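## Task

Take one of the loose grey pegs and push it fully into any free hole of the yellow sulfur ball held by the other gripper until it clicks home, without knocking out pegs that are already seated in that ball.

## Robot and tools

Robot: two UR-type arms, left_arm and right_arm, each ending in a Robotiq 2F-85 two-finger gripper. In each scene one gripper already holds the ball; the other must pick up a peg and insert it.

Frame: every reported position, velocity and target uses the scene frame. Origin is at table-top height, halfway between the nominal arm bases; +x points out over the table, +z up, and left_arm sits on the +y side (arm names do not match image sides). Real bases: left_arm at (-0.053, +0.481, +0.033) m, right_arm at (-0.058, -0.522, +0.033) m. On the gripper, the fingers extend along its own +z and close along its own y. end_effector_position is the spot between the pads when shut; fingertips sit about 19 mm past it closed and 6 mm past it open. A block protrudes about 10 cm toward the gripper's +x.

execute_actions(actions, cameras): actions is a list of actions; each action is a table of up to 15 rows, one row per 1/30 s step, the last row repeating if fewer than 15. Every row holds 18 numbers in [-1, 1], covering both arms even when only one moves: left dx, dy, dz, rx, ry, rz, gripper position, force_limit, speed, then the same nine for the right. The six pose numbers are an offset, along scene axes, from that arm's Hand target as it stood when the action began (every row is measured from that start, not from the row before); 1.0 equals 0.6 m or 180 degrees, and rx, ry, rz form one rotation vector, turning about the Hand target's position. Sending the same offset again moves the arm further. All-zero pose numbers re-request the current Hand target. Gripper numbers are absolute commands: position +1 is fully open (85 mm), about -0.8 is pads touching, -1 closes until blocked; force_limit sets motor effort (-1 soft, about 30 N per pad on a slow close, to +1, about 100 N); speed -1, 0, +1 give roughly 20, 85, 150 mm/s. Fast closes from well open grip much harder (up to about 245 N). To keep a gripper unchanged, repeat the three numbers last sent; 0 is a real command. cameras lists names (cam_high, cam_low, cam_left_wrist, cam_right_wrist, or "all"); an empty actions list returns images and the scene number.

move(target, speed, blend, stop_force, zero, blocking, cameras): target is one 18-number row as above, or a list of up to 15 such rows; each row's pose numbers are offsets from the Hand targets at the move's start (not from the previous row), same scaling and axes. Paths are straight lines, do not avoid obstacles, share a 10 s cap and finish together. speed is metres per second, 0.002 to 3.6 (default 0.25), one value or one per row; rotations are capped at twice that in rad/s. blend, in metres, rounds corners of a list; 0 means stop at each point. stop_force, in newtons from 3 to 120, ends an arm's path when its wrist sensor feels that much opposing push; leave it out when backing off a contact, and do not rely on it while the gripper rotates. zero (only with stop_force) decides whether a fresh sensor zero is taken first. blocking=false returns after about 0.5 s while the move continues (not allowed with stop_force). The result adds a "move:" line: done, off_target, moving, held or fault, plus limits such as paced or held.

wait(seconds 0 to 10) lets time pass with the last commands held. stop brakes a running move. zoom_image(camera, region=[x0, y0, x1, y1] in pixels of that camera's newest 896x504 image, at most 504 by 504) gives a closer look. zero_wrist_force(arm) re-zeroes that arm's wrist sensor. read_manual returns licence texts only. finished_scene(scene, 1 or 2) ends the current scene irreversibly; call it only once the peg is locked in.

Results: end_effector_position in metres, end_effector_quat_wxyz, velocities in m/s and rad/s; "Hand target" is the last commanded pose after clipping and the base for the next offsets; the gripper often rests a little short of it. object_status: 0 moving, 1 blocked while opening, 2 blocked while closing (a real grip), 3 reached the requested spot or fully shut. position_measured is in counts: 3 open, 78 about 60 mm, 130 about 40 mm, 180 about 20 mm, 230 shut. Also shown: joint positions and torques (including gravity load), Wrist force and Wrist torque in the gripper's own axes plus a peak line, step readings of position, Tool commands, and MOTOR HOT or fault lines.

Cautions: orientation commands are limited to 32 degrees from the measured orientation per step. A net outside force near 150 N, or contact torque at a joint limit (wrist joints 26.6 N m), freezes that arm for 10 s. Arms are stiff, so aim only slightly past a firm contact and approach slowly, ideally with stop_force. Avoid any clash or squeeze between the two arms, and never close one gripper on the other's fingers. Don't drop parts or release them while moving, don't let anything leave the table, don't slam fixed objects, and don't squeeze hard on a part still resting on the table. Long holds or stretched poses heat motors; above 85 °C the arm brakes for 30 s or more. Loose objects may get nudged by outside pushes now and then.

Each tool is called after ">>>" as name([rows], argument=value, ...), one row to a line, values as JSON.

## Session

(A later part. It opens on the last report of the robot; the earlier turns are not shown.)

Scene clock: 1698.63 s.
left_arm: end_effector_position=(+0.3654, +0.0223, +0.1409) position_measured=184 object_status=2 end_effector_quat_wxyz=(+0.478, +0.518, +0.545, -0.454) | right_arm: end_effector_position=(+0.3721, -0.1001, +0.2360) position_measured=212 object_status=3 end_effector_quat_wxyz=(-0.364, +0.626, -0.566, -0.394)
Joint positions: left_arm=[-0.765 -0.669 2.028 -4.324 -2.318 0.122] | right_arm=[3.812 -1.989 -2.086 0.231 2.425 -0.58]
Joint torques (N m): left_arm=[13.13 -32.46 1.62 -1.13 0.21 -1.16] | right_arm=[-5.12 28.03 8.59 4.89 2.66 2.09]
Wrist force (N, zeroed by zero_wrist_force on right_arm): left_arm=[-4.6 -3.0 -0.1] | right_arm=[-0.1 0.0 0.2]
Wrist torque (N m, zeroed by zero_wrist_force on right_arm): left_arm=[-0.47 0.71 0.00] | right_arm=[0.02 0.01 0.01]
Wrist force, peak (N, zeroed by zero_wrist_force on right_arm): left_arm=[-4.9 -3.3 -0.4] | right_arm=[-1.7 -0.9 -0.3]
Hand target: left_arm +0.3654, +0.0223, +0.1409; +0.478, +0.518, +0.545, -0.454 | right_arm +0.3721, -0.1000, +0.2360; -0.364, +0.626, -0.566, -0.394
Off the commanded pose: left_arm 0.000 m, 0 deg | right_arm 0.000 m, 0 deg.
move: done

>>> move(target=[0,0,0,0,0,0,-1,1,0.7,-0.0067,0.1093,-0.1263,0,0,0,-0.66,0,-1], speed=0.15, cameras=["cam_right_wrist"])

>>> zoom_image(camera="cam_right_wrist", region=[430, 200, 540, 310])

Scene clock: 1707.50 s.
left_arm: end_effector_position=(+0.3654, +0.0223, +0.1409) position_measured=184 object_status=2 end_effector_quat_wxyz=(+0.478, +0.518, +0.545, -0.454) | right_arm: end_effector_position=(+0.3680, -0.0345, +0.1603) position_measured=212 object_status=3 end_effector_quat_wxyz=(-0.364, +0.626, -0.566, -0.394)
Joint positions: left_arm=[-0.765 -0.669 2.028 -4.324 -2.318 0.122] | right_arm=[3.918 -2.214 -2.013 0.453 2.341 -0.484]
Joint torques (N m): left_arm=[12.74 -33.33 1.46 -1.44 0.08 -1.39] | right_arm=[7.61 32.3 25.89 4.74 -0.43 2.37]
Wrist force (N, zeroed by zero_wrist_force on right_arm): left_arm=[-4.3 -3.0 -0.2] | right_arm=[-0.3 0.1 -0.3]
Wrist torque (N m, zeroed by zero_wrist_force on right_arm): left_arm=[-0.47 0.68 0.00] | right_arm=[0.02 0.06 0.00]
Wrist force, peak (N, zeroed by zero_wrist_force on right_arm): left_arm=[-5.0 -3.3 -0.2] | right_arm=[0.6 0.5 1.5]
Hand target: left_arm +0.3654, +0.0223, +0.1409; +0.478, +0.518, +0.545, -0.454 | right_arm +0.3680, -0.0345, +0.1602; -0.364, +0.626, -0.566, -0.394
Off the commanded pose: left_arm 0.000 m, 0 deg | right_arm 0.000 m, 0 deg.
move: done
camera_calibration:
cam_right_wrist: T_world_to_cam=[[-0.994963, -0.100146, 0.00435779, 0.368135], [-0.00551855, 0.0981315, 0.995158, -0.126983], [-0.100088, 0.990122, -0.0981899, 0.20857], [0, 0, 0, 1]] pos_world=[0.386456, -0.157181, 0.145243]
Images, in order (width x height): cam_right_wrist 896x504.

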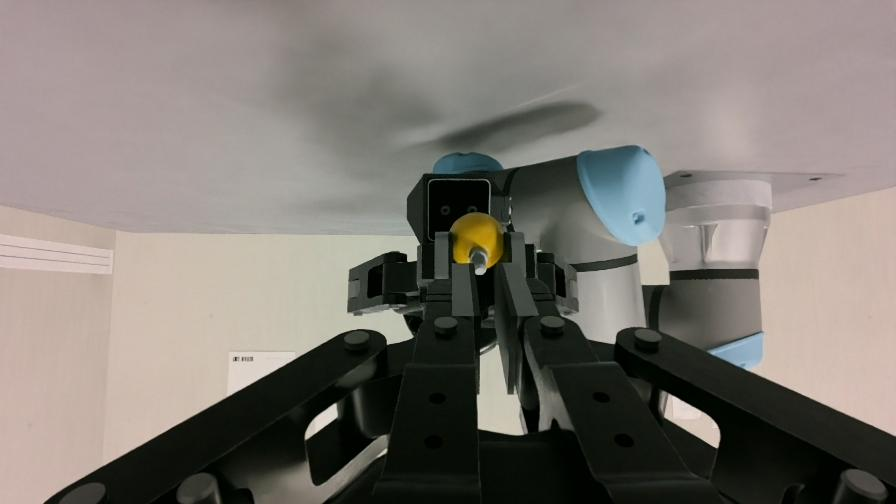

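Scaled by 4.582.

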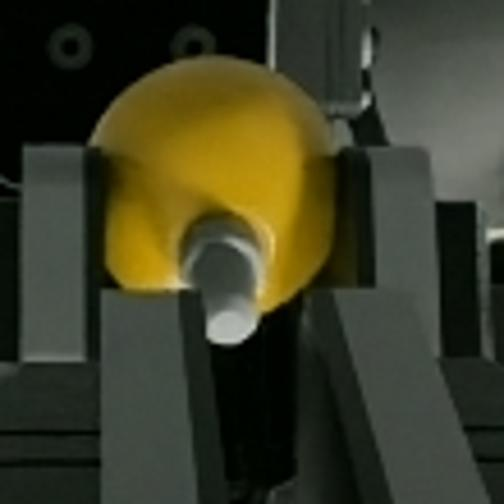

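>>> move(target=[0,0,0,0,0,0,-1,1,0.7,-0.0027,0.0363,-0.017,0,0,0,-0.66,0,-1], speed=0.012, stop_force=6, cameras=["cam_right_wrist"])

>>> zoom_image(camera="cam_right_wrist", region=[430, 210, 540, 320])

Scene clock: 1715.53 s.
left_arm: end_effector_position=(+0.3655, +0.0224, +0.1409) position_measured=184 object_status=2 end_effector_quat_wxyz=(+0.478, +0.518, +0.545, -0.454) | right_arm: end_effector_position=(+0.3664, -0.0127, +0.1501) position_measured=212 object_status=3 end_effector_quat_wxyz=(-0.364, +0.626, -0.566, -0.394)
Joint positions: left_arm=[-0.765 -0.669 2.028 -4.324 -2.318 0.122] | right_arm=[3.951 -2.254 -1.978 0.476 2.314 -0.457]
Joint torques (N m): left_arm=[-0.43 -33.6 1.42 -1.35 -2.05 -1.51] | right_arm=[7.32 33.94 26.08 4.7 -1.89 2.18]
Wrist force (N, zeroed by zero_wrist_force on right_arm): left_arm=[-1.9 2.6 -4.3] | right_arm=[0.1 6.1 -3.9]
Wrist torque (N m, zeroed by zero_wrist_force on right_arm): left_arm=[-0.66 0.70 -0.05] | right_arm=[-0.08 0.00 -0.03]
Wrist force, peak (N, zeroed by zero_wrist_force on right_arm): left_arm=[-4.8 -3.2 -0.2] | right_arm=[-0.3 6.0 -4.5]
Hand target: left_arm +0.3654, +0.0223, +0.1409; +0.478, +0.518, +0.545, -0.454 | right_arm +0.3664, -0.0127, +0.1500; -0.364, +0.626, -0.566, -0.394
Off the commanded pose: left_arm 0.000 m, 0 deg | right_arm 0.000 m, 0 deg.
move: done
camera_calibration:
cam_right_wrist: T_world_to_cam=[[-0.994963, -0.100146, 0.00434947, 0.368773], [-0.00552688, 0.0981308, 0.995158, -0.118878], [-0.100088, 0.990122, -0.09819, 0.185814], [0, 0, 0, 1]] pos_world=[0.384856, -0.135381, 0.134943]
Images, in order (width x height): cam_right_wrist 896x504.

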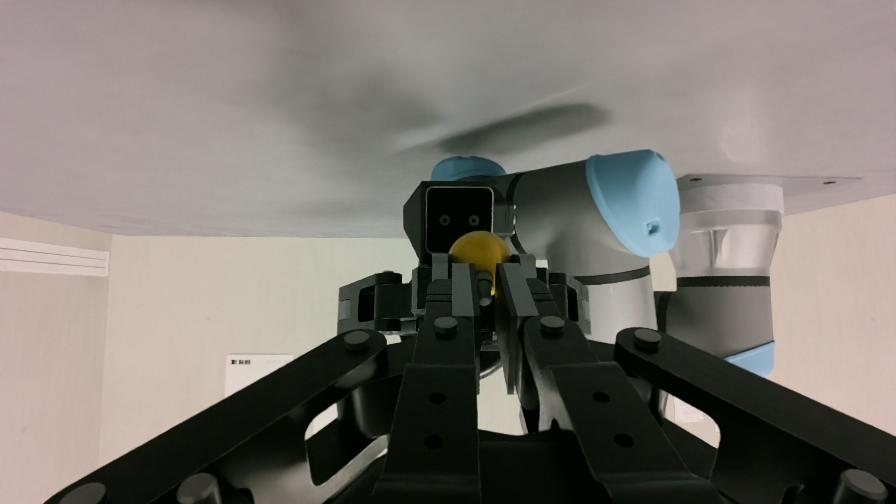

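Scaled by 4.582.

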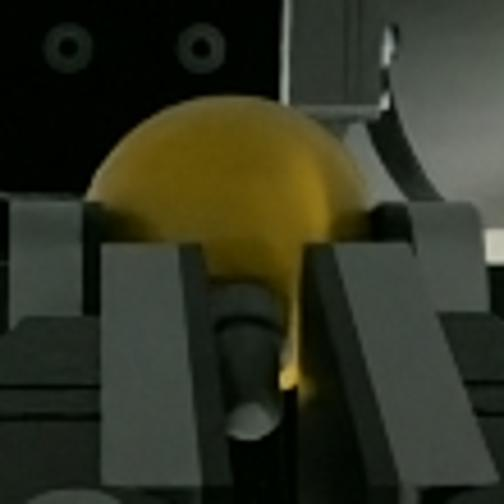

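>>> move(target=[0,0,0,0,0,0,-1,1,0.7,0,0,0,0,0,0,-1,0,-1])

>>> move(target=[0,0,0,0,0,0,-1,1,0.7,-0.0006,0,0,0,0,0,-1,0,-1], speed=0.005)

Scene clock: 1720.60 s.
left_arm: end_effector_position=(+0.3654, +0.0223, +0.1409) position_measured=184 object_status=2 end_effector_quat_wxyz=(+0.478, +0.518, +0.545, -0.454) | right_arm: end_effector_position=(+0.3664, -0.0127, +0.1501) position_measured=228 object_status=2 end_effector_quat_wxyz=(-0.364, +0.626, -0.566, -0.394)
Joint positions: left_arm=[-0.765 -0.669 2.028 -4.324 -2.318 0.122] | right_arm=[3.951 -2.254 -1.978 0.476 2.314 -0.457]
Joint torques (N m): left_arm=[-2.73 -33.4 0.58 -1.53 0.34 -1.34] | right_arm=[7.37 37.55 15.94 3.15 1.37 2.22]
Wrist force (N, zeroed by zero_wrist_force on right_arm): left_arm=[-0.4 -1.0 -7.7] | right_arm=[0.3 2.5 -8.7]
Wrist torque (N m, zeroed by zero_wrist_force on right_arm): left_arm=[-0.57 0.69 -0.01] | right_arm=[-0.05 0.04 0.00]
Wrist force, peak (N, zeroed by zero_wrist_force on right_arm): left_arm=[-0.1 -1.3 -8.1] | right_arm=[0.2 2.0 -8.9]
Hand target: left_arm +0.3654, +0.0223, +0.1409; +0.478, +0.518, +0.545, -0.454 | right_arm +0.3664, -0.0127, +0.1500; -0.364, +0.626, -0.566, -0.394
Off the commanded pose: left_arm 0.000 m, 0 deg | right_arm 0.000 m, 0 deg.
move: done

Scene clock: 1721.30 s.
left_arm: end_effector_position=(+0.3654, +0.0223, +0.1409) position_measured=184 object_status=2 end_effector_quat_wxyz=(+0.478, +0.518, +0.545, -0.454) | right_arm: end_effector_position=(+0.3661, -0.0127, +0.1500) position_measured=228 object_status=2 end_effector_quat_wxyz=(-0.364, +0.626, -0.566, -0.394)
Joint positions: left_arm=[-0.765 -0.669 2.028 -4.324 -2.318 0.122] | right_arm=[3.952 -2.254 -1.979 0.476 2.314 -0.457]
Joint torques (N m): left_arm=[7.89 -32.17 -0.21 -1.76 0.25 -1.42] | right_arm=[14.41 47.2 5.1 4.36 0.22 2.39]
Wrist force (N, zeroed by zero_wrist_force on right_arm): left_arm=[-0.9 -5.8 -6.4] | right_arm=[0.0 -2.7 -7.5]
Wrist torque (N m, zeroed by zero_wrist_force on right_arm): left_arm=[-0.41 0.72 0.00] | right_arm=[0.05 0.05 0.00]
Wrist force, peak (N, zeroed by zero_wrist_force on right_arm): left_arm=[-0.5 -5.8 -6.8] | right_arm=[0.3 2.4 -8.8]
Hand target: left_arm +0.3654, +0.0223, +0.1409; +0.478, +0.518, +0.545, -0.454 | right_arm +0.3661, -0.0127, +0.1500; -0.364, +0.626, -0.566, -0.394
Off the commanded pose: left_arm 0.000 m, 0 deg | right_arm 0.000 m, 0 deg.
move: done

>>> move(target=[0,0,0,0,0,0,-1,1,0.7,0.0003,-0.0006,0.0003,0,0,0,-1,0,-1], speed=0.003)

>>> move(target=[0,0,0,0,0,0,-1,1,0.7,0.0001,-0.0006,0.0003,0,0,0,-1,0,-1], speed=0.003)

>>> move(target=[0,0,0,0,0,0,-1,1,0.7,0,-0.0006,0.0003,0,0,0,-1,0,-1], speed=0.003)

Scene clock: 1747.40 s.
left_arm: end_effector_position=(+0.3654, +0.0223, +0.1409) position_measured=184 object_status=2 end_effector_quat_wxyz=(+0.478, +0.518, +0.545, -0.454) | right_arm: end_effector_position=(+0.3662, -0.0130, +0.1502) position_measured=228 object_status=2 end_effector_quat_wxyz=(-0.364, +0.626, -0.566, -0.394)
Joint positions: left_arm=[-0.765 -0.669 2.028 -4.324 -2.318 0.122] | right_arm=[3.951 -2.253 -1.979 0.476 2.315 -0.458]
Joint torques (N m): left_arm=[9.88 -33.77 1.71 -2.98 0.58 -1.36] | right_arm=[-8.7 48.32 4.18 2.08 3.28 -2.43]
Wrist force (N, zeroed by zero_wrist_force on right_arm): left_arm=[-7.2 -5.6 1.6] | right_arm=[1.0 -2.6 2.5]
Wrist torque (N m, zeroed by zero_wrist_force on right_arm): left_arm=[-0.41 0.76 0.00] | right_arm=[0.08 0.05 0.12]
Wrist force, peak (N, zeroed by zero_wrist_force on right_arm): left_arm=[-0.2 -6.4 -6.9] | right_arm=[0.3 -2.8 -7.8]
Hand target: left_arm +0.3654, +0.0223, +0.1409; +0.478, +0.518, +0.545, -0.454 | right_arm +0.3662, -0.0130, +0.1502; -0.364, +0.626, -0.566, -0.394
Off the commanded pose: left_arm 0.000 m, 0 deg | right_arm 0.000 m, 0 deg.
move: done

Scene clock: 1748.10 s.
left_arm: end_effector_position=(+0.3654, +0.0223, +0.1409) position_measured=184 object_status=2 end_effector_quat_wxyz=(+0.478, +0.518, +0.545, -0.454) | right_arm: end_effector_position=(+0.3663, -0.0134, +0.1504) position_measured=228 object_status=2 end_effector_quat_wxyz=(-0.364, +0.626, -0.566, -0.394)
Joint positions: left_arm=[-0.765 -0.669 2.028 -4.324 -2.318 0.122] | right_arm=[3.95 -2.252 -1.98 0.475 2.315 -0.458]
Joint torques (N m): left_arm=[11.47 -33.87 -0.31 -2.23 0.57 -1.2] | right_arm=[-12.25 50.05 6.29 2.78 3.17 -2.41]
Wrist force (N, zeroed by zero_wrist_force on right_arm): left_arm=[-13.3 -4.2 8.0] | right_arm=[1.6 -1.5 10.2]
Wrist torque (N m, zeroed by zero_wrist_force on right_arm): left_arm=[-0.49 0.79 0.00] | right_arm=[0.01 0.06 0.20]
Wrist force, peak (N, zeroed by zero_wrist_force on right_arm): left_arm=[-13.3 -4.4 7.9] | right_arm=[1.8 -1.8 10.5]
Hand target: left_arm +0.3654, +0.0223, +0.1409; +0.478, +0.518, +0.545, -0.454 | right_arm +0.3663, -0.0134, +0.1504; -0.364, +0.626, -0.566, -0.394
Off the commanded pose: left_arm 0.000 m, 0 deg | right_arm 0.000 m, 0 deg.
move: done

Scene clock: 1748.80 s.
left_arm: end_effector_position=(+0.3654, +0.0223, +0.1409) position_measured=184 object_status=2 end_effector_quat_wxyz=(+0.478, +0.518, +0.545, -0.454) | right_arm: end_effector_position=(+0.3663, -0.0138, +0.1506) position_measured=228 object_status=2 end_effector_quat_wxyz=(-0.364, +0.626, -0.566, -0.394)
Joint positions: left_arm=[-0.765 -0.669 2.028 -4.324 -2.318 0.122] | right_arm=[3.95 -2.252 -1.98 0.475 2.315 -0.458]
Joint torques (N m): left_arm=[12.98 -33.61 0.06 -1.59 0.69 -1.2] | right_arm=[-12.34 49.81 4.95 2.57 2.86 -2.39]
Wrist force (N, zeroed by zero_wrist_force on right_arm): left_arm=[-12.5 -3.7 6.6] | right_arm=[1.4 -0.7 8.5]
Wrist torque (N m, zeroed by zero_wrist_force on right_arm): left_arm=[-0.50 0.81 0.01] | right_arm=[0.04 0.04 0.20]
Wrist force, peak (N, zeroed by zero_wrist_force on right_arm): left_arm=[-15.0 -4.0 9.5] | right_arm=[2.3 -1.6 13.0]
Hand target: left_arm +0.3654, +0.0223, +0.1409; +0.478, +0.518, +0.545, -0.454 | right_arm +0.3663, -0.0138, +0.1506; -0.364, +0.626, -0.566, -0.394
Off the commanded pose: left_arm 0.000 m, 0 deg | right_arm 0.000 m, 0 deg.
move: done

>>> move(target=[0,0,0,0,0,0,-1,1,0.7,0.0004,-0.0045,0.0021,0,0,0,-1,0,-1], speed=0.003, cameras=["cam_right_wrist"])

>>> move(target=[0,0,0,0,0,0,-1,1,0.7,0,0,0,0,0,0,-0.66,0,-1])

>>> move(target=[0,0,0,0,0,0,-1,1,0.7,0.0023,-0.0282,0.0132,0,0,0,-0.66,0,-1], speed=0.05, cameras=["cam_right_wrist"])

>>> zoom_image(camera="cam_right_wrist", region=[430, 200, 540, 310])

Scene clock: 1756.67 s.
left_arm: end_effector_position=(+0.3654, +0.0223, +0.1409) position_measured=184 object_status=2 end_effector_quat_wxyz=(+0.478, +0.518, +0.545, -0.454) | right_arm: end_effector_position=(+0.3665, -0.0164, +0.1518) position_measured=228 object_status=2 end_effector_quat_wxyz=(-0.364, +0.626, -0.566, -0.394)
Joint positions: left_arm=[-0.765 -0.669 2.028 -4.324 -2.318 0.122] | right_arm=[3.946 -2.247 -1.985 0.472 2.319 -0.462]
Joint torques (N m): left_arm=[11.47 -33.31 1.38 -1.58 0.9 -1.38] | right_arm=[-9.62 48.07 5.28 1.47 2.54 -2.51]
Wrist force (N, zeroed by zero_wrist_force on right_arm): left_arm=[-4.7 -3.0 0.0] | right_arm=[-0.1 0.0 0.1]
Wrist torque (N m, zeroed by zero_wrist_force on right_arm): left_arm=[-0.46 0.73 0.00] | right_arm=[0.00 0.02 0.20]
Wrist force, peak (N, zeroed by zero_wrist_force on right_arm): left_arm=[-12.7 -3.8 7.0] | right_arm=[1.9 -1.2 9.8]
Hand target: left_arm +0.3654, +0.0223, +0.1409; +0.478, +0.518, +0.545, -0.454 | right_arm +0.3665, -0.0165, +0.1518; -0.364, +0.626, -0.566, -0.394
Off the commanded pose: left_arm 0.000 m, 0 deg | right_arm 0.000 m, 0 deg.
move: done
camera_calibration:
cam_right_wrist: T_world_to_cam=[[-0.994963, -0.100146, 0.00434947, 0.368494], [-0.00552688, 0.0981308, 0.995158, -0.120305], [-0.100088, 0.990122, -0.09819, 0.189664], [0, 0, 0, 1]] pos_world=[0.384956, -0.139081, 0.136743]
Images, in order (width x height): cam_right_wrist 896x504.

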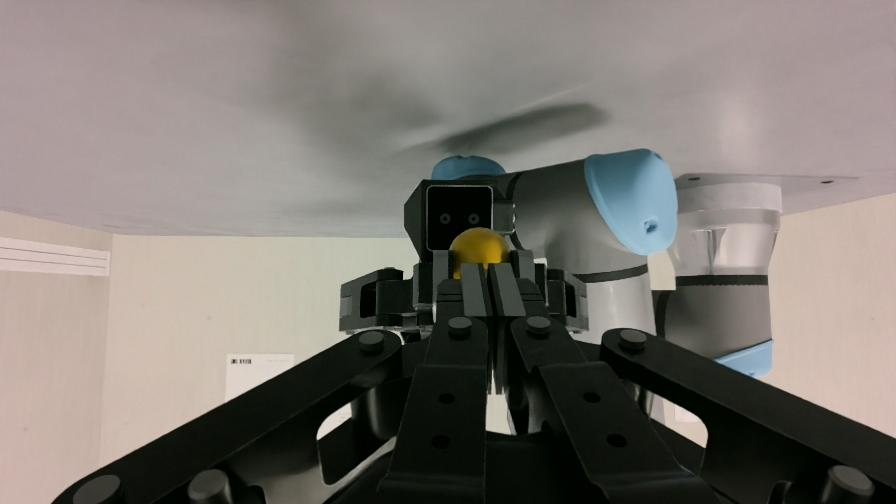

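Scene clock: 1757.27 s.
left_arm: end_effector_position=(+0.3654, +0.0223, +0.1409) position_measured=184 object_status=2 end_effector_quat_wxyz=(+0.478, +0.518, +0.545, -0.454) | right_arm: end_effector_position=(+0.3665, -0.0165, +0.1518) position_measured=213 object_status=0 end_effector_quat_wxyz=(-0.364, +0.626, -0.566, -0.394)
Joint positions: left_arm=[-0.765 -0.669 2.028 -4.324 -2.318 0.122] | right_arm=[3.946 -2.247 -1.985 0.472 2.319 -0.462]
Joint torques (N m): left_arm=[12.09 -33.86 1.68 -2.59 0.75 -1.28] | right_arm=[-8.02 47.91 6.15 1.65 2.43 -2.35]
Wrist force (N, zeroed by zero_wrist_force on right_arm): left_arm=[-4.4 -3.1 -0.2] | right_arm=[-0.1 -0.2 -0.1]
Wrist torque (N m, zeroed by zero_wrist_force on right_arm): left_arm=[-0.48 0.69 0.00] | right_arm=[-0.02 0.01 0.20]
Wrist force, peak (N, zeroed by zero_wrist_force on right_arm): left_arm=[-5.0 -3.2 -0.5] | right_arm=[-0.2 -0.2 -0.3]
Hand target: left_arm +0.3654, +0.0223, +0.1409; +0.478, +0.518, +0.545, -0.454 | right_arm +0.3665, -0.0165, +0.1518; -0.364, +0.626, -0.566, -0.394
Off the commanded pose: left_arm 0.000 m, 0 deg | right_arm 0.000 m, 0 deg.
move: done

Scene clock: 1758.10 s.
left_arm: end_effector_position=(+0.3654, +0.0223, +0.1409) position_measured=184 object_status=2 end_effector_quat_wxyz=(+0.478, +0.518, +0.545, -0.454) | right_arm: end_effector_position=(+0.3679, -0.0333, +0.1597) position_measured=213 object_status=3 end_effector_quat_wxyz=(-0.364, +0.626, -0.566, -0.394)
Joint positions: left_arm=[-0.765 -0.669 2.028 -4.324 -2.318 0.122] | right_arm=[3.92 -2.216 -2.011 0.454 2.339 -0.482]
Joint torques (N m): left_arm=[10.77 -33.35 1.04 -2.81 0.89 -1.48] | right_arm=[-10.22 45.08 6.47 1.57 2.44 -2.35]
Wrist force (N, zeroed by zero_wrist_force on right_arm): left_arm=[-4.6 -3.3 -0.2] | right_arm=[0.2 0.1 0.0]
Wrist torque (N m, zeroed by zero_wrist_force on right_arm): left_arm=[-0.52 0.71 0.01] | right_arm=[0.02 -0.02 0.20]
Wrist force, peak (N, zeroed by zero_wrist_force on right_arm): left_arm=[-4.9 -3.3 0.0] | right_arm=[-0.1 0.1 0.6]
Hand target: left_arm +0.3654, +0.0223, +0.1409; +0.478, +0.518, +0.545, -0.454 | right_arm +0.3679, -0.0334, +0.1598; -0.364, +0.626, -0.566, -0.394
Off the commanded pose: left_arm 0.000 m, 0 deg | right_arm 0.000 m, 0 deg.
move: done
camera_calibration:
cam_right_wrist: T_world_to_cam=[[-0.994963, -0.100146, 0.00434947, 0.36806], [-0.00552688, 0.0981308, 0.995158, -0.126502], [-0.100088, 0.990122, -0.09819, 0.207303], [0, 0, 0, 1]] pos_world=[0.386256, -0.155981, 0.144643]
Images, in order (width x height): cam_right_wrist 896x504.

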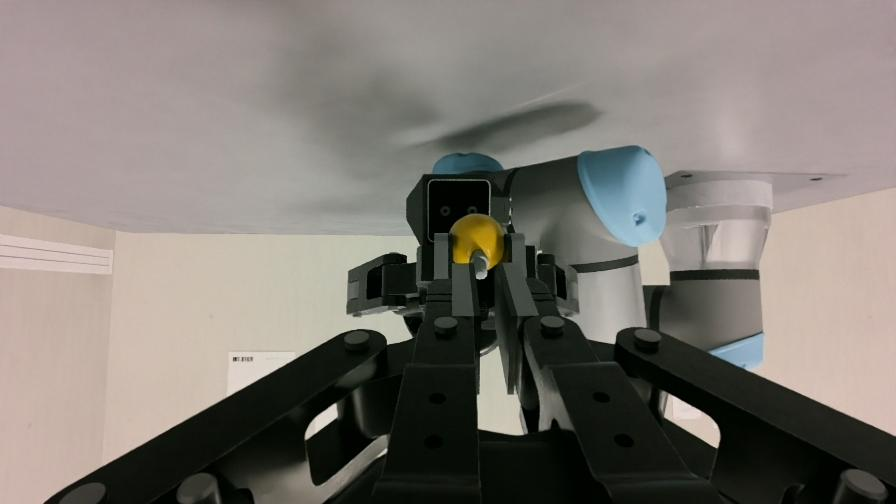

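Scaled by 4.582.

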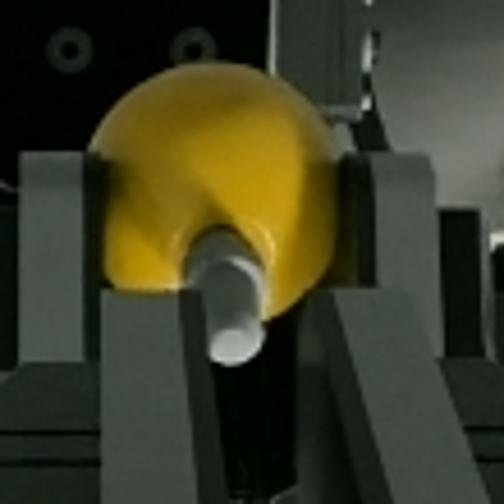

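>>> move(target=[0,0,0,0,0,0,-1,1,0.7,-0.0026,0.0324,-0.0152,0,0,0,-0.66,0,-1], speed=0.015, stop_force=6)

>>> move(target=[0,0,0,0,0,0,-1,1,0.7,0,0,0,0,0,0,-1,0,-1])

>>> move(target=[0,0,0,0,0,0,-1,1,0.7,-0.0011,0.0136,-0.0064,0,0,0,-1,0,-1], speed=0.003, stop_force=22, zero=false)

Scene clock: 1779.47 s.
left_arm: end_effector_position=(+0.3655, +0.0224, +0.1409) position_measured=184 object_status=2 end_effector_quat_wxyz=(+0.478, +0.518, +0.545, -0.454) | right_arm: end_effector_position=(+0.3664, -0.0139, +0.1506) position_measured=213 object_status=3 end_effector_quat_wxyz=(-0.364, +0.626, -0.566, -0.394)
Joint positions: left_arm=[-0.765 -0.669 2.028 -4.324 -2.318 0.122] | right_arm=[3.949 -2.251 -1.981 0.475 2.316 -0.459]
Joint torques (N m): left_arm=[8.29 -33.66 0.93 -2.72 -1.89 -1.22] | right_arm=[8.14 34.8 25.45 4.93 -1.35 2.36]
Wrist force (N, zeroed by zero_wrist_force on right_arm): left_arm=[-3.1 1.1 -2.8] | right_arm=[-0.2 4.3 -3.0]
Wrist torque (N m, zeroed by zero_wrist_force on right_arm): left_arm=[-0.62 0.71 -0.05] | right_arm=[-0.09 0.00 -0.02]
Wrist force, peak (N, zeroed by zero_wrist_force on right_arm): left_arm=[-5.0 -3.2 -0.2] | right_arm=[-0.3 4.6 -3.0]
Hand target: left_arm +0.3654, +0.0223, +0.1409; +0.478, +0.518, +0.545, -0.454 | right_arm +0.3664, -0.0139, +0.1506; -0.364, +0.626, -0.566, -0.394
Off the commanded pose: left_arm 0.000 m, 0 deg | right_arm 0.000 m, 0 deg.
move: done

Scene clock: 1780.23 s.
left_arm: end_effector_position=(+0.3655, +0.0224, +0.1409) position_measured=184 object_status=2 end_effector_quat_wxyz=(+0.478, +0.518, +0.545, -0.454) | right_arm: end_effector_position=(+0.3664, -0.0139, +0.1507) position_measured=225 object_status=0 end_effector_quat_wxyz=(-0.364, +0.626, -0.566, -0.394)
Joint positions: left_arm=[-0.765 -0.669 2.028 -4.324 -2.318 0.122] | right_arm=[3.949 -2.251 -1.981 0.475 2.316 -0.459]
Joint torques (N m): left_arm=[5.43 -33.95 0.86 -3.03 -2.22 -1.14] | right_arm=[8.19 37 18.06 4.68 2.36 2.27]
Wrist force (N, zeroed by zero_wrist_force on right_arm): left_arm=[-4.7 -3.1 -0.2] | right_arm=[-0.4 -0.3 -0.1]
Wrist torque (N m, zeroed by zero_wrist_force on right_arm): left_arm=[-0.49 0.72 0.00] | right_arm=[-0.04 0.05 0.00]
Wrist force, peak (N, zeroed by zero_wrist_force on right_arm): left_arm=[-4.9 -3.2 -0.4] | right_arm=[-0.5 4.5 -3.3]
Hand target: left_arm +0.3654, +0.0223, +0.1409; +0.478, +0.518, +0.545, -0.454 | right_arm +0.3664, -0.0139, +0.1506; -0.364, +0.626, -0.566, -0.394
Off the commanded pose: left_arm 0.000 m, 0 deg | right_arm 0.000 m, 0 deg.
move: done

Scene clock: 1782.70 s.
left_arm: end_effector_position=(+0.3654, +0.0224, +0.1408) position_measured=184 object_status=2 end_effector_quat_wxyz=(+0.478, +0.518, +0.545, -0.454) | right_arm: end_effector_position=(+0.3661, -0.0107, +0.1491) position_measured=225 object_status=2 end_effector_quat_wxyz=(-0.364, +0.626, -0.566, -0.394)
Joint positions: left_arm=[-0.765 -0.669 2.028 -4.324 -2.318 0.122] | right_arm=[3.954 -2.257 -1.975 0.478 2.312 -0.455]
Joint torques (N m): left_arm=[-6.12 -45.16 -4.81 -2.65 -0.01 -1.34] | right_arm=[-0.8 44.8 7.96 0.04 1.91 -2.11]
Wrist force (N, zeroed by zero_wrist_force on right_arm): left_arm=[6.9 -2.0 -18.8] | right_arm=[0.7 1.9 -20.8]
Wrist torque (N m, zeroed by zero_wrist_force on right_arm): left_arm=[-0.55 0.69 -0.01] | right_arm=[-0.05 0.09 0.00]
Wrist force, peak (N, zeroed by zero_wrist_force on right_arm): left_arm=[10.3 -1.1 -21.9] | right_arm=[0.7 3.0 -24.6]
Hand target: left_arm +0.3654, +0.0223, +0.1409; +0.478, +0.518, +0.545, -0.454 | right_arm +0.3661, -0.0107, +0.1491; -0.364, +0.626, -0.566, -0.394 (not the last commanded pose)
Off the commanded pose: left_arm 0.000 m, 0 deg | right_arm 0.005 m, 0 deg.
move: contact (right_arm)

>>> move([
  [0,0,0,0,0,0,-1,1,0.7,0,0,0,-0.0036,0.0397,-0.0187,-1,0,-1],
  [0,0,0,0,0,0,-1,1,0.7,0,0,0,0.0036,-0.0397,0.0187,-1,0,-1],
  [0,0,0,0,0,0,-1,1,0.7,0,0,0,0,0,0,-1,0,-1],
], speed=0.15)

>>> move(target=[0,0,0,0,0,0,-1,1,0.7,-0.0011,0.0136,-0.0064,0,0,0,-1,0,-1], speed=0.003, stop_force=38, zero=false)

>>> move([
  [0,0,0,0,0,0,-1,1,0.7,0,0,0,-0.0036,0.0397,-0.0187,-1,0,-1],
  [0,0,0,0,0,0,-1,1,0.7,0,0,0,0.0036,-0.0397,0.0187,-1,0,-1],
  [0,0,0,0,0,0,-1,1,0.7,0,0,0,0,0,0,-1,0,-1],
], speed=0.15)

Scene clock: 1791.40 s.
left_arm: end_effector_position=(+0.3654, +0.0223, +0.1409) position_measured=184 object_status=2 end_effector_quat_wxyz=(+0.478, +0.518, +0.545, -0.454) | right_arm: end_effector_position=(+0.3662, -0.0107, +0.1492) position_measured=225 object_status=2 end_effector_quat_wxyz=(-0.364, +0.626, -0.566, -0.394)
Joint positions: left_arm=[-0.765 -0.669 2.028 -4.324 -2.318 0.122] | right_arm=[3.954 -2.257 -1.975 0.478 2.312 -0.455]
Joint torques (N m): left_arm=[-20.82 -54.23 -19.17 -3.06 -0.67 -1.26] | right_arm=[13.82 30.37 8.21 3.71 -1.16 2.04]
Wrist force (N, zeroed by zero_wrist_force on right_arm): left_arm=[5.2 -0.3 -13.3] | right_arm=[0.3 3.6 -14.4]
Wrist torque (N m, zeroed by zero_wrist_force on right_arm): left_arm=[-0.56 0.64 -0.02] | right_arm=[-0.04 0.02 -0.02]
Wrist force, peak (N, zeroed by zero_wrist_force on right_arm): left_arm=[7.9 -2.0 -18.8] | right_arm=[0.7 2.0 -21.1]
Hand target: left_arm +0.3654, +0.0223, +0.1409; +0.478, +0.518, +0.545, -0.454 | right_arm +0.3661, -0.0107, +0.1491; -0.364, +0.626, -0.566, -0.394
Off the commanded pose: left_arm 0.000 m, 0 deg | right_arm 0.000 m, 0 deg.
move: done

Scene clock: 1792.80 s.
left_arm: end_effector_position=(+0.3654, +0.0223, +0.1409) position_measured=184 object_status=2 end_effector_quat_wxyz=(+0.478, +0.518, +0.545, -0.454) | right_arm: end_effector_position=(+0.3661, -0.0102, +0.1488) position_measured=225 object_status=2 end_effector_quat_wxyz=(-0.364, +0.626, -0.566, -0.394)
Joint positions: left_arm=[-0.765 -0.669 2.028 -4.324 -2.318 0.122] | right_arm=[3.955 -2.258 -1.974 0.478 2.311 -0.454]
Joint torques (N m): left_arm=[-19.48 -55.16 -18.68 -3.04 -1.57 -1.14] | right_arm=[5.58 39.89 9.68 -1.27 1.3 -2.12]
Wrist force (N, zeroed by zero_wrist_force on right_arm): left_arm=[18.3 -0.9 -31.9] | right_arm=[-0.1 3.4 -36.5]
Wrist torque (N m, zeroed by zero_wrist_force on right_arm): left_arm=[-0.55 0.60 -0.03] | right_arm=[-0.08 0.06 -0.02]
Wrist force, peak (N, zeroed by zero_wrist_force on right_arm): left_arm=[21.1 0.5 -35.9] | right_arm=[-0.1 5.0 -41.4]
Hand target: left_arm +0.3654, +0.0223, +0.1409; +0.478, +0.518, +0.545, -0.454 | right_arm +0.3661, -0.0102, +0.1488; -0.364, +0.626, -0.566, -0.394 (not the last commanded pose)
Off the commanded pose: left_arm 0.000 m, 0 deg | right_arm 0.008 m, 0 deg.
move: contact (right_arm)

Scene clock: 1795.83 s.
left_arm: end_effector_position=(+0.3654, +0.0223, +0.1409) position_measured=184 object_status=2 end_effector_quat_wxyz=(+0.478, +0.518, +0.545, -0.454) | right_arm: end_effector_position=(+0.3662, -0.0102, +0.1489) position_measured=225 object_status=2 end_effector_quat_wxyz=(-0.364, +0.626, -0.566, -0.394)
Joint positions: left_arm=[-0.765 -0.669 2.028 -4.324 -2.318 0.122] | right_arm=[3.955 -2.258 -1.974 0.478 2.311 -0.454]
Joint torques (N m): left_arm=[-21.06 -54.29 -19.55 -3.17 -2.65 -1.39] | right_arm=[18.3 27.85 9.41 2.73 -1.51 2.52]
Wrist force (N, zeroed by zero_wrist_force on right_arm): left_arm=[14.7 0.0 -25.7] | right_arm=[0.0 4.3 -29.3]
Wrist torque (N m, zeroed by zero_wrist_force on right_arm): left_arm=[-0.60 0.60 -0.04] | right_arm=[-0.10 0.01 -0.03]
Wrist force, peak (N, zeroed by zero_wrist_force on right_arm): left_arm=[18.9 -1.1 -31.8] | right_arm=[-0.6 3.5 -37.0]
Hand target: left_arm +0.3654, +0.0223, +0.1409; +0.478, +0.518, +0.545, -0.454 | right_arm +0.3661, -0.0102, +0.1488; -0.364, +0.626, -0.566, -0.394
Off the commanded pose: left_arm 0.000 m, 0 deg | right_arm 0.000 m, 0 deg.
move: done

>>> move(target=[0,0,0,0,0,0,-1,1,0.7,-0.0011,0.0136,-0.0064,0,0,0,-1,0,-1], speed=0.003, stop_force=52, zero=false)

>>> move([
  [0,0,0,0,0,0,-1,1,0.7,0,0,0,-0.0072,0.0794,-0.0374,-1,0,-1],
  [0,0,0,0,0,0,-1,1,0.7,0,0,0,0.0072,-0.0794,0.0374,-1,0,-1],
  [0,0,0,0,0,0,-1,1,0.7,0,0,0,0,0,0,-1,0,-1],
], speed=0.25)

>>> move(target=[0,0,0,0,0,0,-1,1,0.7,-0.0011,0.0136,-0.0064,0,0,0,-1,0,-1], speed=0.003, stop_force=56, zero=false)

>>> move([
  [0,0,0,0,0,0,-1,1,0.7,0,0,0,-0.0072,0.0794,-0.0374,-1,0,-1],
  [0,0,0,0,0,0,-1,1,0.7,0,0,0,0.0072,-0.0794,0.0374,-1,0,-1],
  [0,0,0,0,0,0,-1,1,0.7,0,0,0,0,0,0,-1,0,-1],
], speed=0.25)

Scene clock: 1804.40 s.
left_arm: end_effector_position=(+0.3654, +0.0223, +0.1409) position_measured=184 object_status=2 end_effector_quat_wxyz=(+0.478, +0.518, +0.545, -0.454) | right_arm: end_effector_position=(+0.3660, -0.0097, +0.1486) position_measured=225 object_status=2 end_effector_quat_wxyz=(-0.364, +0.626, -0.566, -0.394)
Joint positions: left_arm=[-0.765 -0.669 2.028 -4.324 -2.318 0.122] | right_arm=[3.956 -2.259 -1.974 0.479 2.311 -0.454]
Joint torques (N m): left_arm=[-21.55 -54.59 -19.26 -5.41 -2.72 -1.2] | right_arm=[11.39 34.81 10.21 -2.34 0.97 -2.26]
Wrist force (N, zeroed by zero_wrist_force on right_arm): left_arm=[27.6 -0.9 -44.1] | right_arm=[-0.1 4.0 -50.8]
Wrist torque (N m, zeroed by zero_wrist_force on right_arm): left_arm=[-0.58 0.52 -0.04] | right_arm=[-0.10 0.05 -0.02]
Wrist force, peak (N, zeroed by zero_wrist_force on right_arm): left_arm=[30.6 0.9 -48.5] | right_arm=[-0.3 6.3 -55.9]
Hand target: left_arm +0.3654, +0.0223, +0.1409; +0.478, +0.518, +0.545, -0.454 | right_arm +0.3660, -0.0097, +0.1486; -0.364, +0.626, -0.566, -0.394 (not the last commanded pose)
Off the commanded pose: left_arm 0.000 m, 0 deg | right_arm 0.009 m, 0 deg.
move: contact (right_arm)

Scene clock: 1808.07 s.
left_arm: end_effector_position=(+0.3654, +0.0223, +0.1409) position_measured=184 object_status=2 end_effector_quat_wxyz=(+0.478, +0.518, +0.545, -0.454) | right_arm: end_effector_position=(+0.3661, -0.0097, +0.1486) position_measured=225 object_status=2 end_effector_quat_wxyz=(-0.364, +0.626, -0.566, -0.394)
Joint positions: left_arm=[-0.765 -0.669 2.028 -4.324 -2.318 0.122] | right_arm=[3.956 -2.259 -1.974 0.479 2.311 -0.454]
Joint torques (N m): left_arm=[-19.81 -55.01 -20.51 -4.67 -3.01 -1.13] | right_arm=[24.76 23.39 9.05 1.56 -1.6 2.55]
Wrist force (N, zeroed by zero_wrist_force on right_arm): left_arm=[22.2 -0.4 -35.7] | right_arm=[-0.7 4.1 -41.1]
Wrist torque (N m, zeroed by zero_wrist_force on right_arm): left_arm=[-0.53 0.56 -0.09] | right_arm=[-0.07 0.05 -0.08]
Wrist force, peak (N, zeroed by zero_wrist_force on right_arm): left_arm=[27.7 -0.6 -43.9] | right_arm=[-0.7 4.0 -51.3]
Hand target: left_arm +0.3654, +0.0223, +0.1409; +0.478, +0.518, +0.545, -0.454 | right_arm +0.3660, -0.0097, +0.1486; -0.364, +0.626, -0.566, -0.394
Off the commanded pose: left_arm 0.000 m, 0 deg | right_arm 0.000 m, 0 deg.
move: done

Scene clock: 1809.37 s.
left_arm: end_effector_position=(+0.3654, +0.0223, +0.1409) position_measured=184 object_status=2 end_effector_quat_wxyz=(+0.478, +0.518, +0.545, -0.454) | right_arm: end_effector_position=(+0.3660, -0.0095, +0.1484) position_measured=225 object_status=2 end_effector_quat_wxyz=(-0.364, +0.626, -0.566, -0.394)
Joint positions: left_arm=[-0.765 -0.669 2.028 -4.324 -2.318 0.122] | right_arm=[3.956 -2.26 -1.974 0.479 2.31 -0.453]
Joint torques (N m): left_arm=[-21.87 -53.69 -19.89 -3.77 -3.06 -1.22] | right_arm=[12.83 33.59 9.68 -2.99 1.38 -2.07]
Wrist force (N, zeroed by zero_wrist_force on right_arm): left_arm=[30.1 -1.4 -47.1] | right_arm=[-1.2 3.3 -55.1]
Wrist torque (N m, zeroed by zero_wrist_force on right_arm): left_arm=[-0.53 0.52 -0.10] | right_arm=[-0.05 0.04 -0.08]
Wrist force, peak (N, zeroed by zero_wrist_force on right_arm): left_arm=[33.1 1.0 -52.0] | right_arm=[-0.3 5.9 -60.2]
Hand target: left_arm +0.3654, +0.0223, +0.1409; +0.478, +0.518, +0.545, -0.454 | right_arm +0.3660, -0.0095, +0.1484; -0.364, +0.626, -0.566, -0.394 (not the last commanded pose)
Off the commanded pose: left_arm 0.000 m, 0 deg | right_arm 0.009 m, 0 deg.
move: contact (right_arm)

Scene clock: 1813.03 s.
left_arm: end_effector_position=(+0.3654, +0.0223, +0.1409) position_measured=184 object_status=2 end_effector_quat_wxyz=(+0.478, +0.518, +0.545, -0.454) | right_arm: end_effector_position=(+0.3660, -0.0096, +0.1484) position_measured=225 object_status=2 end_effector_quat_wxyz=(-0.364, +0.626, -0.566, -0.394)
Joint positions: left_arm=[-0.765 -0.669 2.028 -4.324 -2.318 0.122] | right_arm=[3.956 -2.26 -1.974 0.479 2.31 -0.453]
Joint torques (N m): left_arm=[-20.29 -54.76 -19.96 -5.14 -3.15 -1.3] | right_arm=[28.48 22.31 10.21 0.79 -1.49 2.16]
Wrist force (N, zeroed by zero_wrist_force on right_arm): left_arm=[27.1 -0.8 -41.7] | right_arm=[-1.7 4.2 -49.1]
Wrist torque (N m, zeroed by zero_wrist_force on right_arm): left_arm=[-0.60 0.52 -0.12] | right_arm=[-0.03 0.04 -0.10]
Wrist force, peak (N, zeroed by zero_wrist_force on right_arm): left_arm=[31.9 -0.9 -48.3] | right_arm=[-2.6 4.1 -56.4]
Hand target: left_arm +0.3654, +0.0223, +0.1409; +0.478, +0.518, +0.545, -0.454 | right_arm +0.3660, -0.0095, +0.1484; -0.364, +0.626, -0.566, -0.394
Off the commanded pose: left_arm 0.000 m, 0 deg | right_arm 0.000 m, 0 deg.
move: done

>>> move(target=[0,0,0,0,0,0,-1,1,0.7,0.0002,-0.0027,0.0013,0,0,0,-1,0,-1], speed=0.005)

>>> move(target=[0,0,0,0,0,0,-1,1,0.7,0.0001,-0.0006,0.0003,0,0,0,-1,0,-1], speed=0.003)

>>> move(target=[0,0,0,0,0,0,-1,1,0.7,0,-0.0006,0.0003,0,0,0,-1,0,-1], speed=0.003)

Scene clock: 1844.80 s.
left_arm: end_effector_position=(+0.3654, +0.0223, +0.1409) position_measured=184 object_status=2 end_effector_quat_wxyz=(+0.478, +0.518, +0.545, -0.454) | right_arm: end_effector_position=(+0.3660, -0.0111, +0.1491) position_measured=225 object_status=2 end_effector_quat_wxyz=(-0.364, +0.626, -0.566, -0.394)
Joint positions: left_arm=[-0.766 -0.669 2.028 -4.324 -2.318 0.122] | right_arm=[3.954 -2.257 -1.976 0.478 2.312 -0.455]
Joint torques (N m): left_arm=[-10.11 -52.6 -20.04 -3.53 -1.49 -1.42] | right_arm=[-11.93 48.74 1.47 1.3 3.14 -2.39]
Wrist force (N, zeroed by zero_wrist_force on right_arm): left_arm=[-5.8 -5.5 6.0] | right_arm=[-2.9 -2.9 5.4]
Wrist torque (N m, zeroed by zero_wrist_force on right_arm): left_arm=[-0.45 0.70 -0.03] | right_arm=[0.03 -0.02 0.16]
Wrist force, peak (N, zeroed by zero_wrist_force on right_arm): left_arm=[28.6 -1.4 -42.9] | right_arm=[-2.0 3.6 -50.6]
Hand target: left_arm +0.3654, +0.0223, +0.1409; +0.478, +0.518, +0.545, -0.454 | right_arm +0.3661, -0.0112, +0.1491; -0.364, +0.626, -0.566, -0.394
Off the commanded pose: left_arm 0.000 m, 0 deg | right_arm 0.000 m, 0 deg.
move: done

Scene clock: 1845.50 s.
left_arm: end_effector_position=(+0.3654, +0.0223, +0.1409) position_measured=184 object_status=2 end_effector_quat_wxyz=(+0.478, +0.518, +0.545, -0.454) | right_arm: end_effector_position=(+0.3661, -0.0115, +0.1493) position_measured=225 object_status=2 end_effector_quat_wxyz=(-0.364, +0.626, -0.566, -0.394)
Joint positions: left_arm=[-0.766 -0.669 2.028 -4.324 -2.318 0.122] | right_arm=[3.953 -2.256 -1.977 0.477 2.313 -0.456]
Joint torques (N m): left_arm=[11.35 -47.22 -14.3 -2.8 0.88 -1.19] | right_arm=[-14.36 48.18 3.43 2 2.9 -2.41]
Wrist force (N, zeroed by zero_wrist_force on right_arm): left_arm=[-8.1 -5.1 10.7] | right_arm=[-2.6 -1.5 10.5]
Wrist torque (N m, zeroed by zero_wrist_force on right_arm): left_arm=[-0.63 0.52 0.00] | right_arm=[0.04 -0.05 0.20]
Wrist force, peak (N, zeroed by zero_wrist_force on right_arm): left_arm=[-8.8 -6.2 12.0] | right_arm=[-2.7 -2.4 12.4]
Hand target: left_arm +0.3654, +0.0223, +0.1409; +0.478, +0.518, +0.545, -0.454 | right_arm +0.3661, -0.0115, +0.1493; -0.364, +0.626, -0.566, -0.394
Off the commanded pose: left_arm 0.000 m, 0 deg | right_arm 0.000 m, 0 deg.
move: done

Scene clock: 1846.20 s.
left_arm: end_effector_position=(+0.3655, +0.0223, +0.1409) position_measured=184 object_status=2 end_effector_quat_wxyz=(+0.479, +0.518, +0.545, -0.454) | right_arm: end_effector_position=(+0.3661, -0.0119, +0.1495) position_measured=225 object_status=2 end_effector_quat_wxyz=(-0.364, +0.626, -0.566, -0.394)
Joint positions: left_arm=[-0.765 -0.669 2.028 -4.324 -2.318 0.122] | right_arm=[3.953 -2.255 -1.977 0.477 2.313 -0.456]
Joint torques (N m): left_arm=[17.53 -40.01 -11.05 -2.11 0.95 -1.17] | right_arm=[-11.89 47.48 2.68 1.46 2.78 -2.43]
Wrist force (N, zeroed by zero_wrist_force on right_arm): left_arm=[-5.3 -5.8 7.6] | right_arm=[-3.4 -2.0 6.6]
Wrist torque (N m, zeroed by zero_wrist_force on right_arm): left_arm=[-0.63 0.49 0.00] | right_arm=[0.07 -0.01 0.20]
Wrist force, peak (N, zeroed by zero_wrist_force on right_arm): left_arm=[-8.3 -5.5 11.9] | right_arm=[-2.5 -1.6 11.5]
Hand target: left_arm +0.3654, +0.0223, +0.1409; +0.478, +0.518, +0.545, -0.454 | right_arm +0.3661, -0.0119, +0.1495; -0.364, +0.626, -0.566, -0.394
Off the commanded pose: left_arm 0.000 m, 0 deg | right_arm 0.000 m, 0 deg.
move: done

>>> move(target=[0,0,0,0,0,0,-1,1,0.7,0.0022,-0.0257,0.012,0,0,0,-1,0,-1], speed=0.008)

>>> move([
  [0,0,0,0,0,0,-1,1,0.7,0.004,-0.06,0.03,0,0,0,-1,0,-1],
  [0,0,0,0,0,0,-1,1,0.7,0.03,-0.06,0.08,-0.361,-0.024,0,-1,0,-1],
], speed=[0.08,0.3], cameras=["cam_left_wrist"])

Scene clock: 1861.13 s.
left_arm: end_effector_position=(+0.3655, +0.0224, +0.1409) position_measured=184 object_status=2 end_effector_quat_wxyz=(+0.478, +0.518, +0.545, -0.454) | right_arm: end_effector_position=(+0.3675, -0.0272, +0.1567) position_measured=225 object_status=2 end_effector_quat_wxyz=(-0.364, +0.626, -0.566, -0.394)
Joint positions: left_arm=[-0.765 -0.669 2.028 -4.324 -2.318 0.122] | right_arm=[3.93 -2.228 -2.002 0.461 2.332 -0.474]
Joint torques (N m): left_arm=[-1.21 -32.03 2.14 -2.7 0.95 -1.01] | right_arm=[-8.29 45.23 5.09 1.49 2.42 -2.18]
Wrist force (N, zeroed by zero_wrist_force on right_arm): left_arm=[-3.0 -4.2 0.2] | right_arm=[0.0 0.1 0.0]
Wrist torque (N m, zeroed by zero_wrist_force on right_arm): left_arm=[-0.66 0.47 0.00] | right_arm=[0.02 0.01 0.20]
Wrist force, peak (N, zeroed by zero_wrist_force on right_arm): left_arm=[-5.2 -6.1 7.8] | right_arm=[-2.9 -2.1 7.3]
Hand target: left_arm +0.3654, +0.0223, +0.1409; +0.478, +0.518, +0.545, -0.454 | right_arm +0.3675, -0.0273, +0.1567; -0.364, +0.626, -0.566, -0.394
Off the commanded pose: left_arm 0.000 m, 0 deg | right_arm 0.000 m, 0 deg.
move: done

Scene clock: 1864.60 s.
left_arm: end_effector_position=(+0.3654, +0.0223, +0.1409) position_measured=184 object_status=2 end_effector_quat_wxyz=(+0.478, +0.518, +0.545, -0.454) | right_arm: end_effector_position=(+0.3855, -0.0633, +0.2047) position_measured=225 object_status=2 end_effector_quat_wxyz=(+0.009, +0.737, -0.676, -0.005)
Joint positions: left_arm=[-0.765 -0.669 2.028 -4.324 -2.318 0.122] | right_arm=[4.144 -1.951 -1.521 -1.255 1.584 -0.65]
Joint torques (N m): left_arm=[-12.17 -34.79 2.19 -3.44 0.77 -1.29] | right_arm=[8.31 33.84 36.21 1.09 -1.18 2.34]
Wrist force (N, zeroed by zero_wrist_force on right_arm): left_arm=[-3.2 -4.2 0.2] | right_arm=[-1.2 -0.7 0.0]
Wrist torque (N m, zeroed by zero_wrist_force on right_arm): left_arm=[-0.67 0.50 0.01] | right_arm=[-0.13 0.08 -0.06]
Wrist force, peak (N, zeroed by zero_wrist_force on right_arm): left_arm=[-3.4 -4.5 0.1] | right_arm=[-1.9 -0.4 0.1]
Hand target: left_arm +0.3654, +0.0223, +0.1409; +0.478, +0.518, +0.545, -0.454 | right_arm +0.3855, -0.0633, +0.2047; +0.009, +0.737, -0.676, -0.005
Off the commanded pose: left_arm 0.000 m, 0 deg | right_arm 0.000 m, 0 deg.
move: done
camera_calibration:
cam_left_wrist: T_world_to_cam=[[0.997322, 0.072103, 0.0122072, -0.363149], [-0.0287028, 0.232421, 0.972192, -0.117541], [0.0672607, -0.969939, 0.233868, 0.0931666], [0, 0, 0, 1]] pos_world=[0.352537, 0.143869, 0.0969171]
Images, in order (width x height): cam_left_wrist 896x504.

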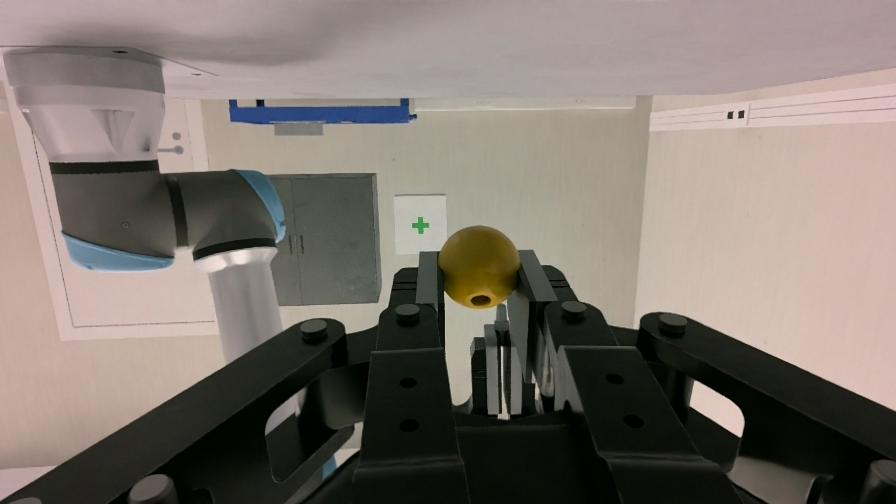

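>>> zoom_image(camera="cam_left_wrist", region=[470, 290, 530, 350])

Scaled by 8.400.

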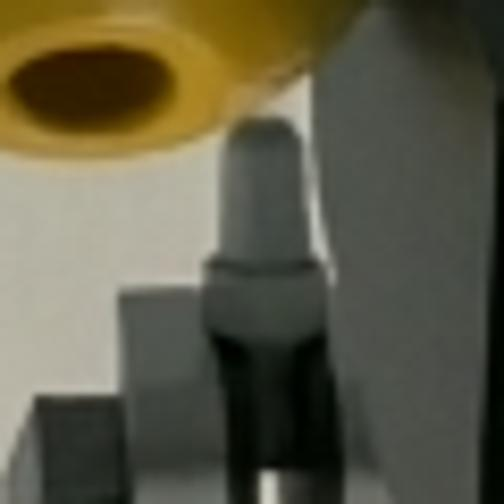

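>>> move([
  [0,0,0,0,0,0,-1,1,0.7,-0.026,0,-0.05,0.361,0.024,0,-1,0,-1],
  [0,0,0,0,0,0,-1,1,0.7,-0.03,0.06,-0.08,0.361,0.024,0,-1,0,-1],
], speed=[0.3,0.06], cameras=["cam_right_wrist"])

>>> zoom_image(camera="cam_right_wrist", region=[430, 210, 540, 320])

Scene clock: 1879.40 s.
left_arm: end_effector_position=(+0.3654, +0.0223, +0.1409) position_measured=184 object_status=2 end_effector_quat_wxyz=(+0.478, +0.518, +0.545, -0.454) | right_arm: end_effector_position=(+0.3675, -0.0274, +0.1567) position_measured=225 object_status=2 end_effector_quat_wxyz=(-0.364, +0.626, -0.566, -0.394)
Joint positions: left_arm=[-0.765 -0.669 2.028 -4.324 -2.318 0.122] | right_arm=[3.929 -2.228 -2.002 0.461 2.332 -0.474]
Joint torques (N m): left_arm=[-11.94 -35.52 1.99 -3.39 0.91 -0.97] | right_arm=[8.82 34.65 25.04 4.87 -0.14 2.38]
Wrist force (N, zeroed by zero_wrist_force on right_arm): left_arm=[-3.0 -4.4 0.1] | right_arm=[-0.2 0.1 0.2]
Wrist torque (N m, zeroed by zero_wrist_force on right_arm): left_arm=[-0.69 0.46 0.00] | right_arm=[0.02 0.02 0.00]
Wrist force, peak (N, zeroed by zero_wrist_force on right_arm): left_arm=[-3.5 -4.5 -0.1] | right_arm=[-2.3 -0.6 -0.1]
Hand target: left_arm +0.3654, +0.0223, +0.1409; +0.478, +0.518, +0.545, -0.454 | right_arm +0.3675, -0.0273, +0.1567; -0.364, +0.626, -0.566, -0.394
Off the commanded pose: left_arm 0.000 m, 0 deg | right_arm 0.000 m, 0 deg.
move: done
camera_calibration:
cam_right_wrist: T_world_to_cam=[[-0.994984, -0.0999297, 0.004549, 0.368288], [-0.0053177, 0.0982486, 0.995148, -0.124169], [-0.0998918, 0.990132, -0.0982872, 0.200967], [0, 0, 0, 1]] pos_world=[0.385856, -0.149981, 0.141643]
Images, in order (width x height): cam_right_wrist 896x504.

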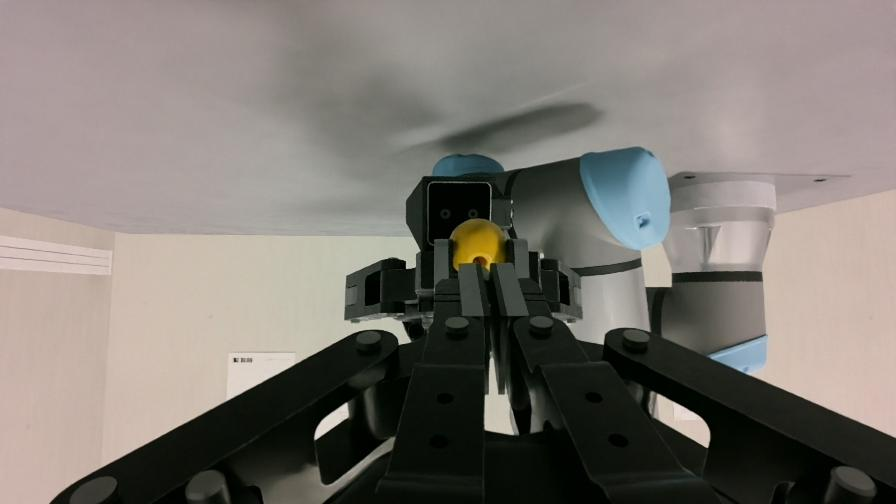

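Scaled by 4.582.

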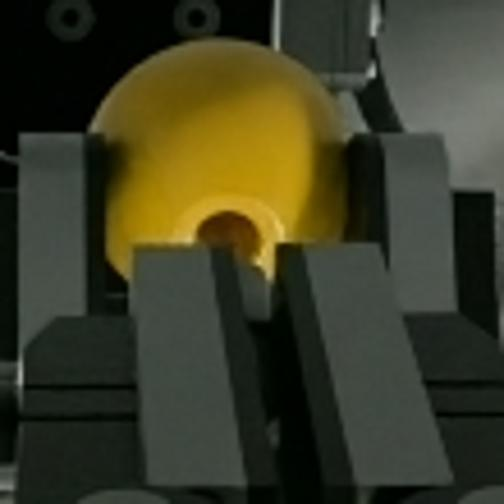

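>>> move(target=[0,0,0,0,0,0,-1,1,0.7,-0.0025,0.0309,-0.0145,0,0,0,-1,0,-1], speed=0.006, stop_force=8)

Scene clock: 1888.67 s.
left_arm: end_effector_position=(+0.3654, +0.0223, +0.1409) position_measured=184 object_status=2 end_effector_quat_wxyz=(+0.478, +0.518, +0.545, -0.454) | right_arm: end_effector_position=(+0.3662, -0.0114, +0.1492) position_measured=225 object_status=2 end_effector_quat_wxyz=(-0.364, +0.626, -0.566, -0.394)
Joint positions: left_arm=[-0.765 -0.669 2.028 -4.324 -2.318 0.122] | right_arm=[3.953 -2.257 -1.976 0.478 2.312 -0.455]
Joint torques (N m): left_arm=[-13.7 -39.08 1.92 -3.45 0.68 -0.96] | right_arm=[-7.6 46.64 4.38 0.91 2.4 -2.41]
Wrist force (N, zeroed by zero_wrist_force on right_arm): left_arm=[-0.2 -5.4 0.1] | right_arm=[-2.3 -1.3 -1.6]
Wrist torque (N m, zeroed by zero_wrist_force on right_arm): left_arm=[-0.67 0.45 0.00] | right_arm=[-0.01 0.02 0.01]
Wrist force, peak (N, zeroed by zero_wrist_force on right_arm): left_arm=[4.8 -3.5 -6.4] | right_arm=[-2.6 1.1 -8.4]
Hand target: left_arm +0.3654, +0.0223, +0.1409; +0.478, +0.518, +0.545, -0.454 | right_arm +0.3662, -0.0114, +0.1492; -0.364, +0.626, -0.566, -0.394 (not the last commanded pose)
Off the commanded pose: left_arm 0.000 m, 0 deg | right_arm 0.003 m, 0 deg.
move: contact (right_arm)

>>> move(target=[0,0,0,0,0,0,-1,1,0.7,-0.0002,0.0002,0.0006,0,0,0,-1,0,-1], speed=0.004)

>>> move(target=[0,0,0,0,0,0,-1,1,0.7,-0.0012,0.0151,-0.007,0,0,0,-1,0,-1], speed=0.003, stop_force=18, zero=false)

>>> move(target=[0,0,0,0,0,0,-1,1,0.7,-0.0012,0.0151,-0.007,0,0,0,-1,0,-1], speed=0.003, stop_force=34, zero=false)

Scene clock: 1894.17 s.
left_arm: end_effector_position=(+0.3654, +0.0223, +0.1409) position_measured=184 object_status=2 end_effector_quat_wxyz=(+0.478, +0.518, +0.545, -0.454) | right_arm: end_effector_position=(+0.3661, -0.0113, +0.1496) position_measured=225 object_status=2 end_effector_quat_wxyz=(-0.364, +0.626, -0.566, -0.394)
Joint positions: left_arm=[-0.765 -0.669 2.028 -4.324 -2.318 0.122] | right_arm=[3.953 -2.256 -1.977 0.477 2.312 -0.455]
Joint torques (N m): left_arm=[-10.78 -41.15 1.83 -2.96 0.5 -0.88] | right_arm=[7.95 49.61 4.66 1.81 -0.24 2.41]
Wrist force (N, zeroed by zero_wrist_force on right_arm): left_arm=[-6.2 -5.4 3.0] | right_arm=[0.0 -1.5 3.1]
Wrist torque (N m, zeroed by zero_wrist_force on right_arm): left_arm=[-0.66 0.52 0.00] | right_arm=[-0.01 0.04 0.00]
Wrist force, peak (N, zeroed by zero_wrist_force on right_arm): left_arm=[-6.2 -5.4 3.0] | right_arm=[0.7 -1.1 3.7]
Hand target: left_arm +0.3654, +0.0223, +0.1409; +0.478, +0.518, +0.545, -0.454 | right_arm +0.3661, -0.0113, +0.1496; -0.364, +0.626, -0.566, -0.394
Off the commanded pose: left_arm 0.000 m, 0 deg | right_arm 0.000 m, 0 deg.
move: done

Scene clock: 1895.73 s.
left_arm: end_effector_position=(+0.3654, +0.0224, +0.1408) position_measured=184 object_status=2 end_effector_quat_wxyz=(+0.478, +0.518, +0.545, -0.454) | right_arm: end_effector_position=(+0.3660, -0.0103, +0.1492) position_measured=225 object_status=2 end_effector_quat_wxyz=(-0.364, +0.626, -0.566, -0.394)
Joint positions: left_arm=[-0.765 -0.669 2.028 -4.324 -2.318 0.122] | right_arm=[3.955 -2.257 -1.975 0.478 2.311 -0.454]
Joint torques (N m): left_arm=[-11.06 -43.48 -8.76 -1.39 0.34 -0.99] | right_arm=[-1.08 44.49 7.92 0.69 2.24 -2.06]
Wrist force (N, zeroed by zero_wrist_force on right_arm): left_arm=[5.2 -4.2 -15.0] | right_arm=[1.5 0.5 -17.0]
Wrist torque (N m, zeroed by zero_wrist_force on right_arm): left_arm=[-0.65 0.50 -0.01] | right_arm=[-0.01 0.08 -0.01]
Wrist force, peak (N, zeroed by zero_wrist_force on right_arm): left_arm=[8.6 -3.2 -19.0] | right_arm=[1.3 1.9 -21.1]
Hand target: left_arm +0.3654, +0.0223, +0.1409; +0.478, +0.518, +0.545, -0.454 | right_arm +0.3660, -0.0103, +0.1492; -0.364, +0.626, -0.566, -0.394 (not the last commanded pose)
Off the commanded pose: left_arm 0.000 m, 0 deg | right_arm 0.009 m, 0 deg.
move: contact (right_arm)

Scene clock: 1897.13 s.
left_arm: end_effector_position=(+0.3654, +0.0224, +0.1408) position_measured=184 object_status=2 end_effector_quat_wxyz=(+0.478, +0.518, +0.545, -0.454) | right_arm: end_effector_position=(+0.3660, -0.0099, +0.1489) position_measured=225 object_status=2 end_effector_quat_wxyz=(-0.364, +0.626, -0.566, -0.394)
Joint positions: left_arm=[-0.765 -0.669 2.028 -4.324 -2.318 0.122] | right_arm=[3.955 -2.258 -1.974 0.478 2.31 -0.454]
Joint torques (N m): left_arm=[-10.9 -43.31 -22.9 -4.1 -2.98 -0.86] | right_arm=[5.83 41.1 9.9 -0.39 1.92 -2.42]
Wrist force (N, zeroed by zero_wrist_force on right_arm): left_arm=[14.9 -2.6 -29.8] | right_arm=[2.1 2.7 -33.8]
Wrist torque (N m, zeroed by zero_wrist_force on right_arm): left_arm=[-0.72 0.42 -0.02] | right_arm=[-0.05 0.10 0.00]
Wrist force, peak (N, zeroed by zero_wrist_force on right_arm): left_arm=[18.8 -1.3 -35.4] | right_arm=[2.9 4.4 -39.5]
Hand target: left_arm +0.3654, +0.0223, +0.1409; +0.478, +0.518, +0.545, -0.454 | right_arm +0.3660, -0.0099, +0.1489; -0.364, +0.626, -0.566, -0.394 (not the last commanded pose)
Off the commanded pose: left_arm 0.000 m, 0 deg | right_arm 0.010 m, 0 deg.
move: contact (right_arm)


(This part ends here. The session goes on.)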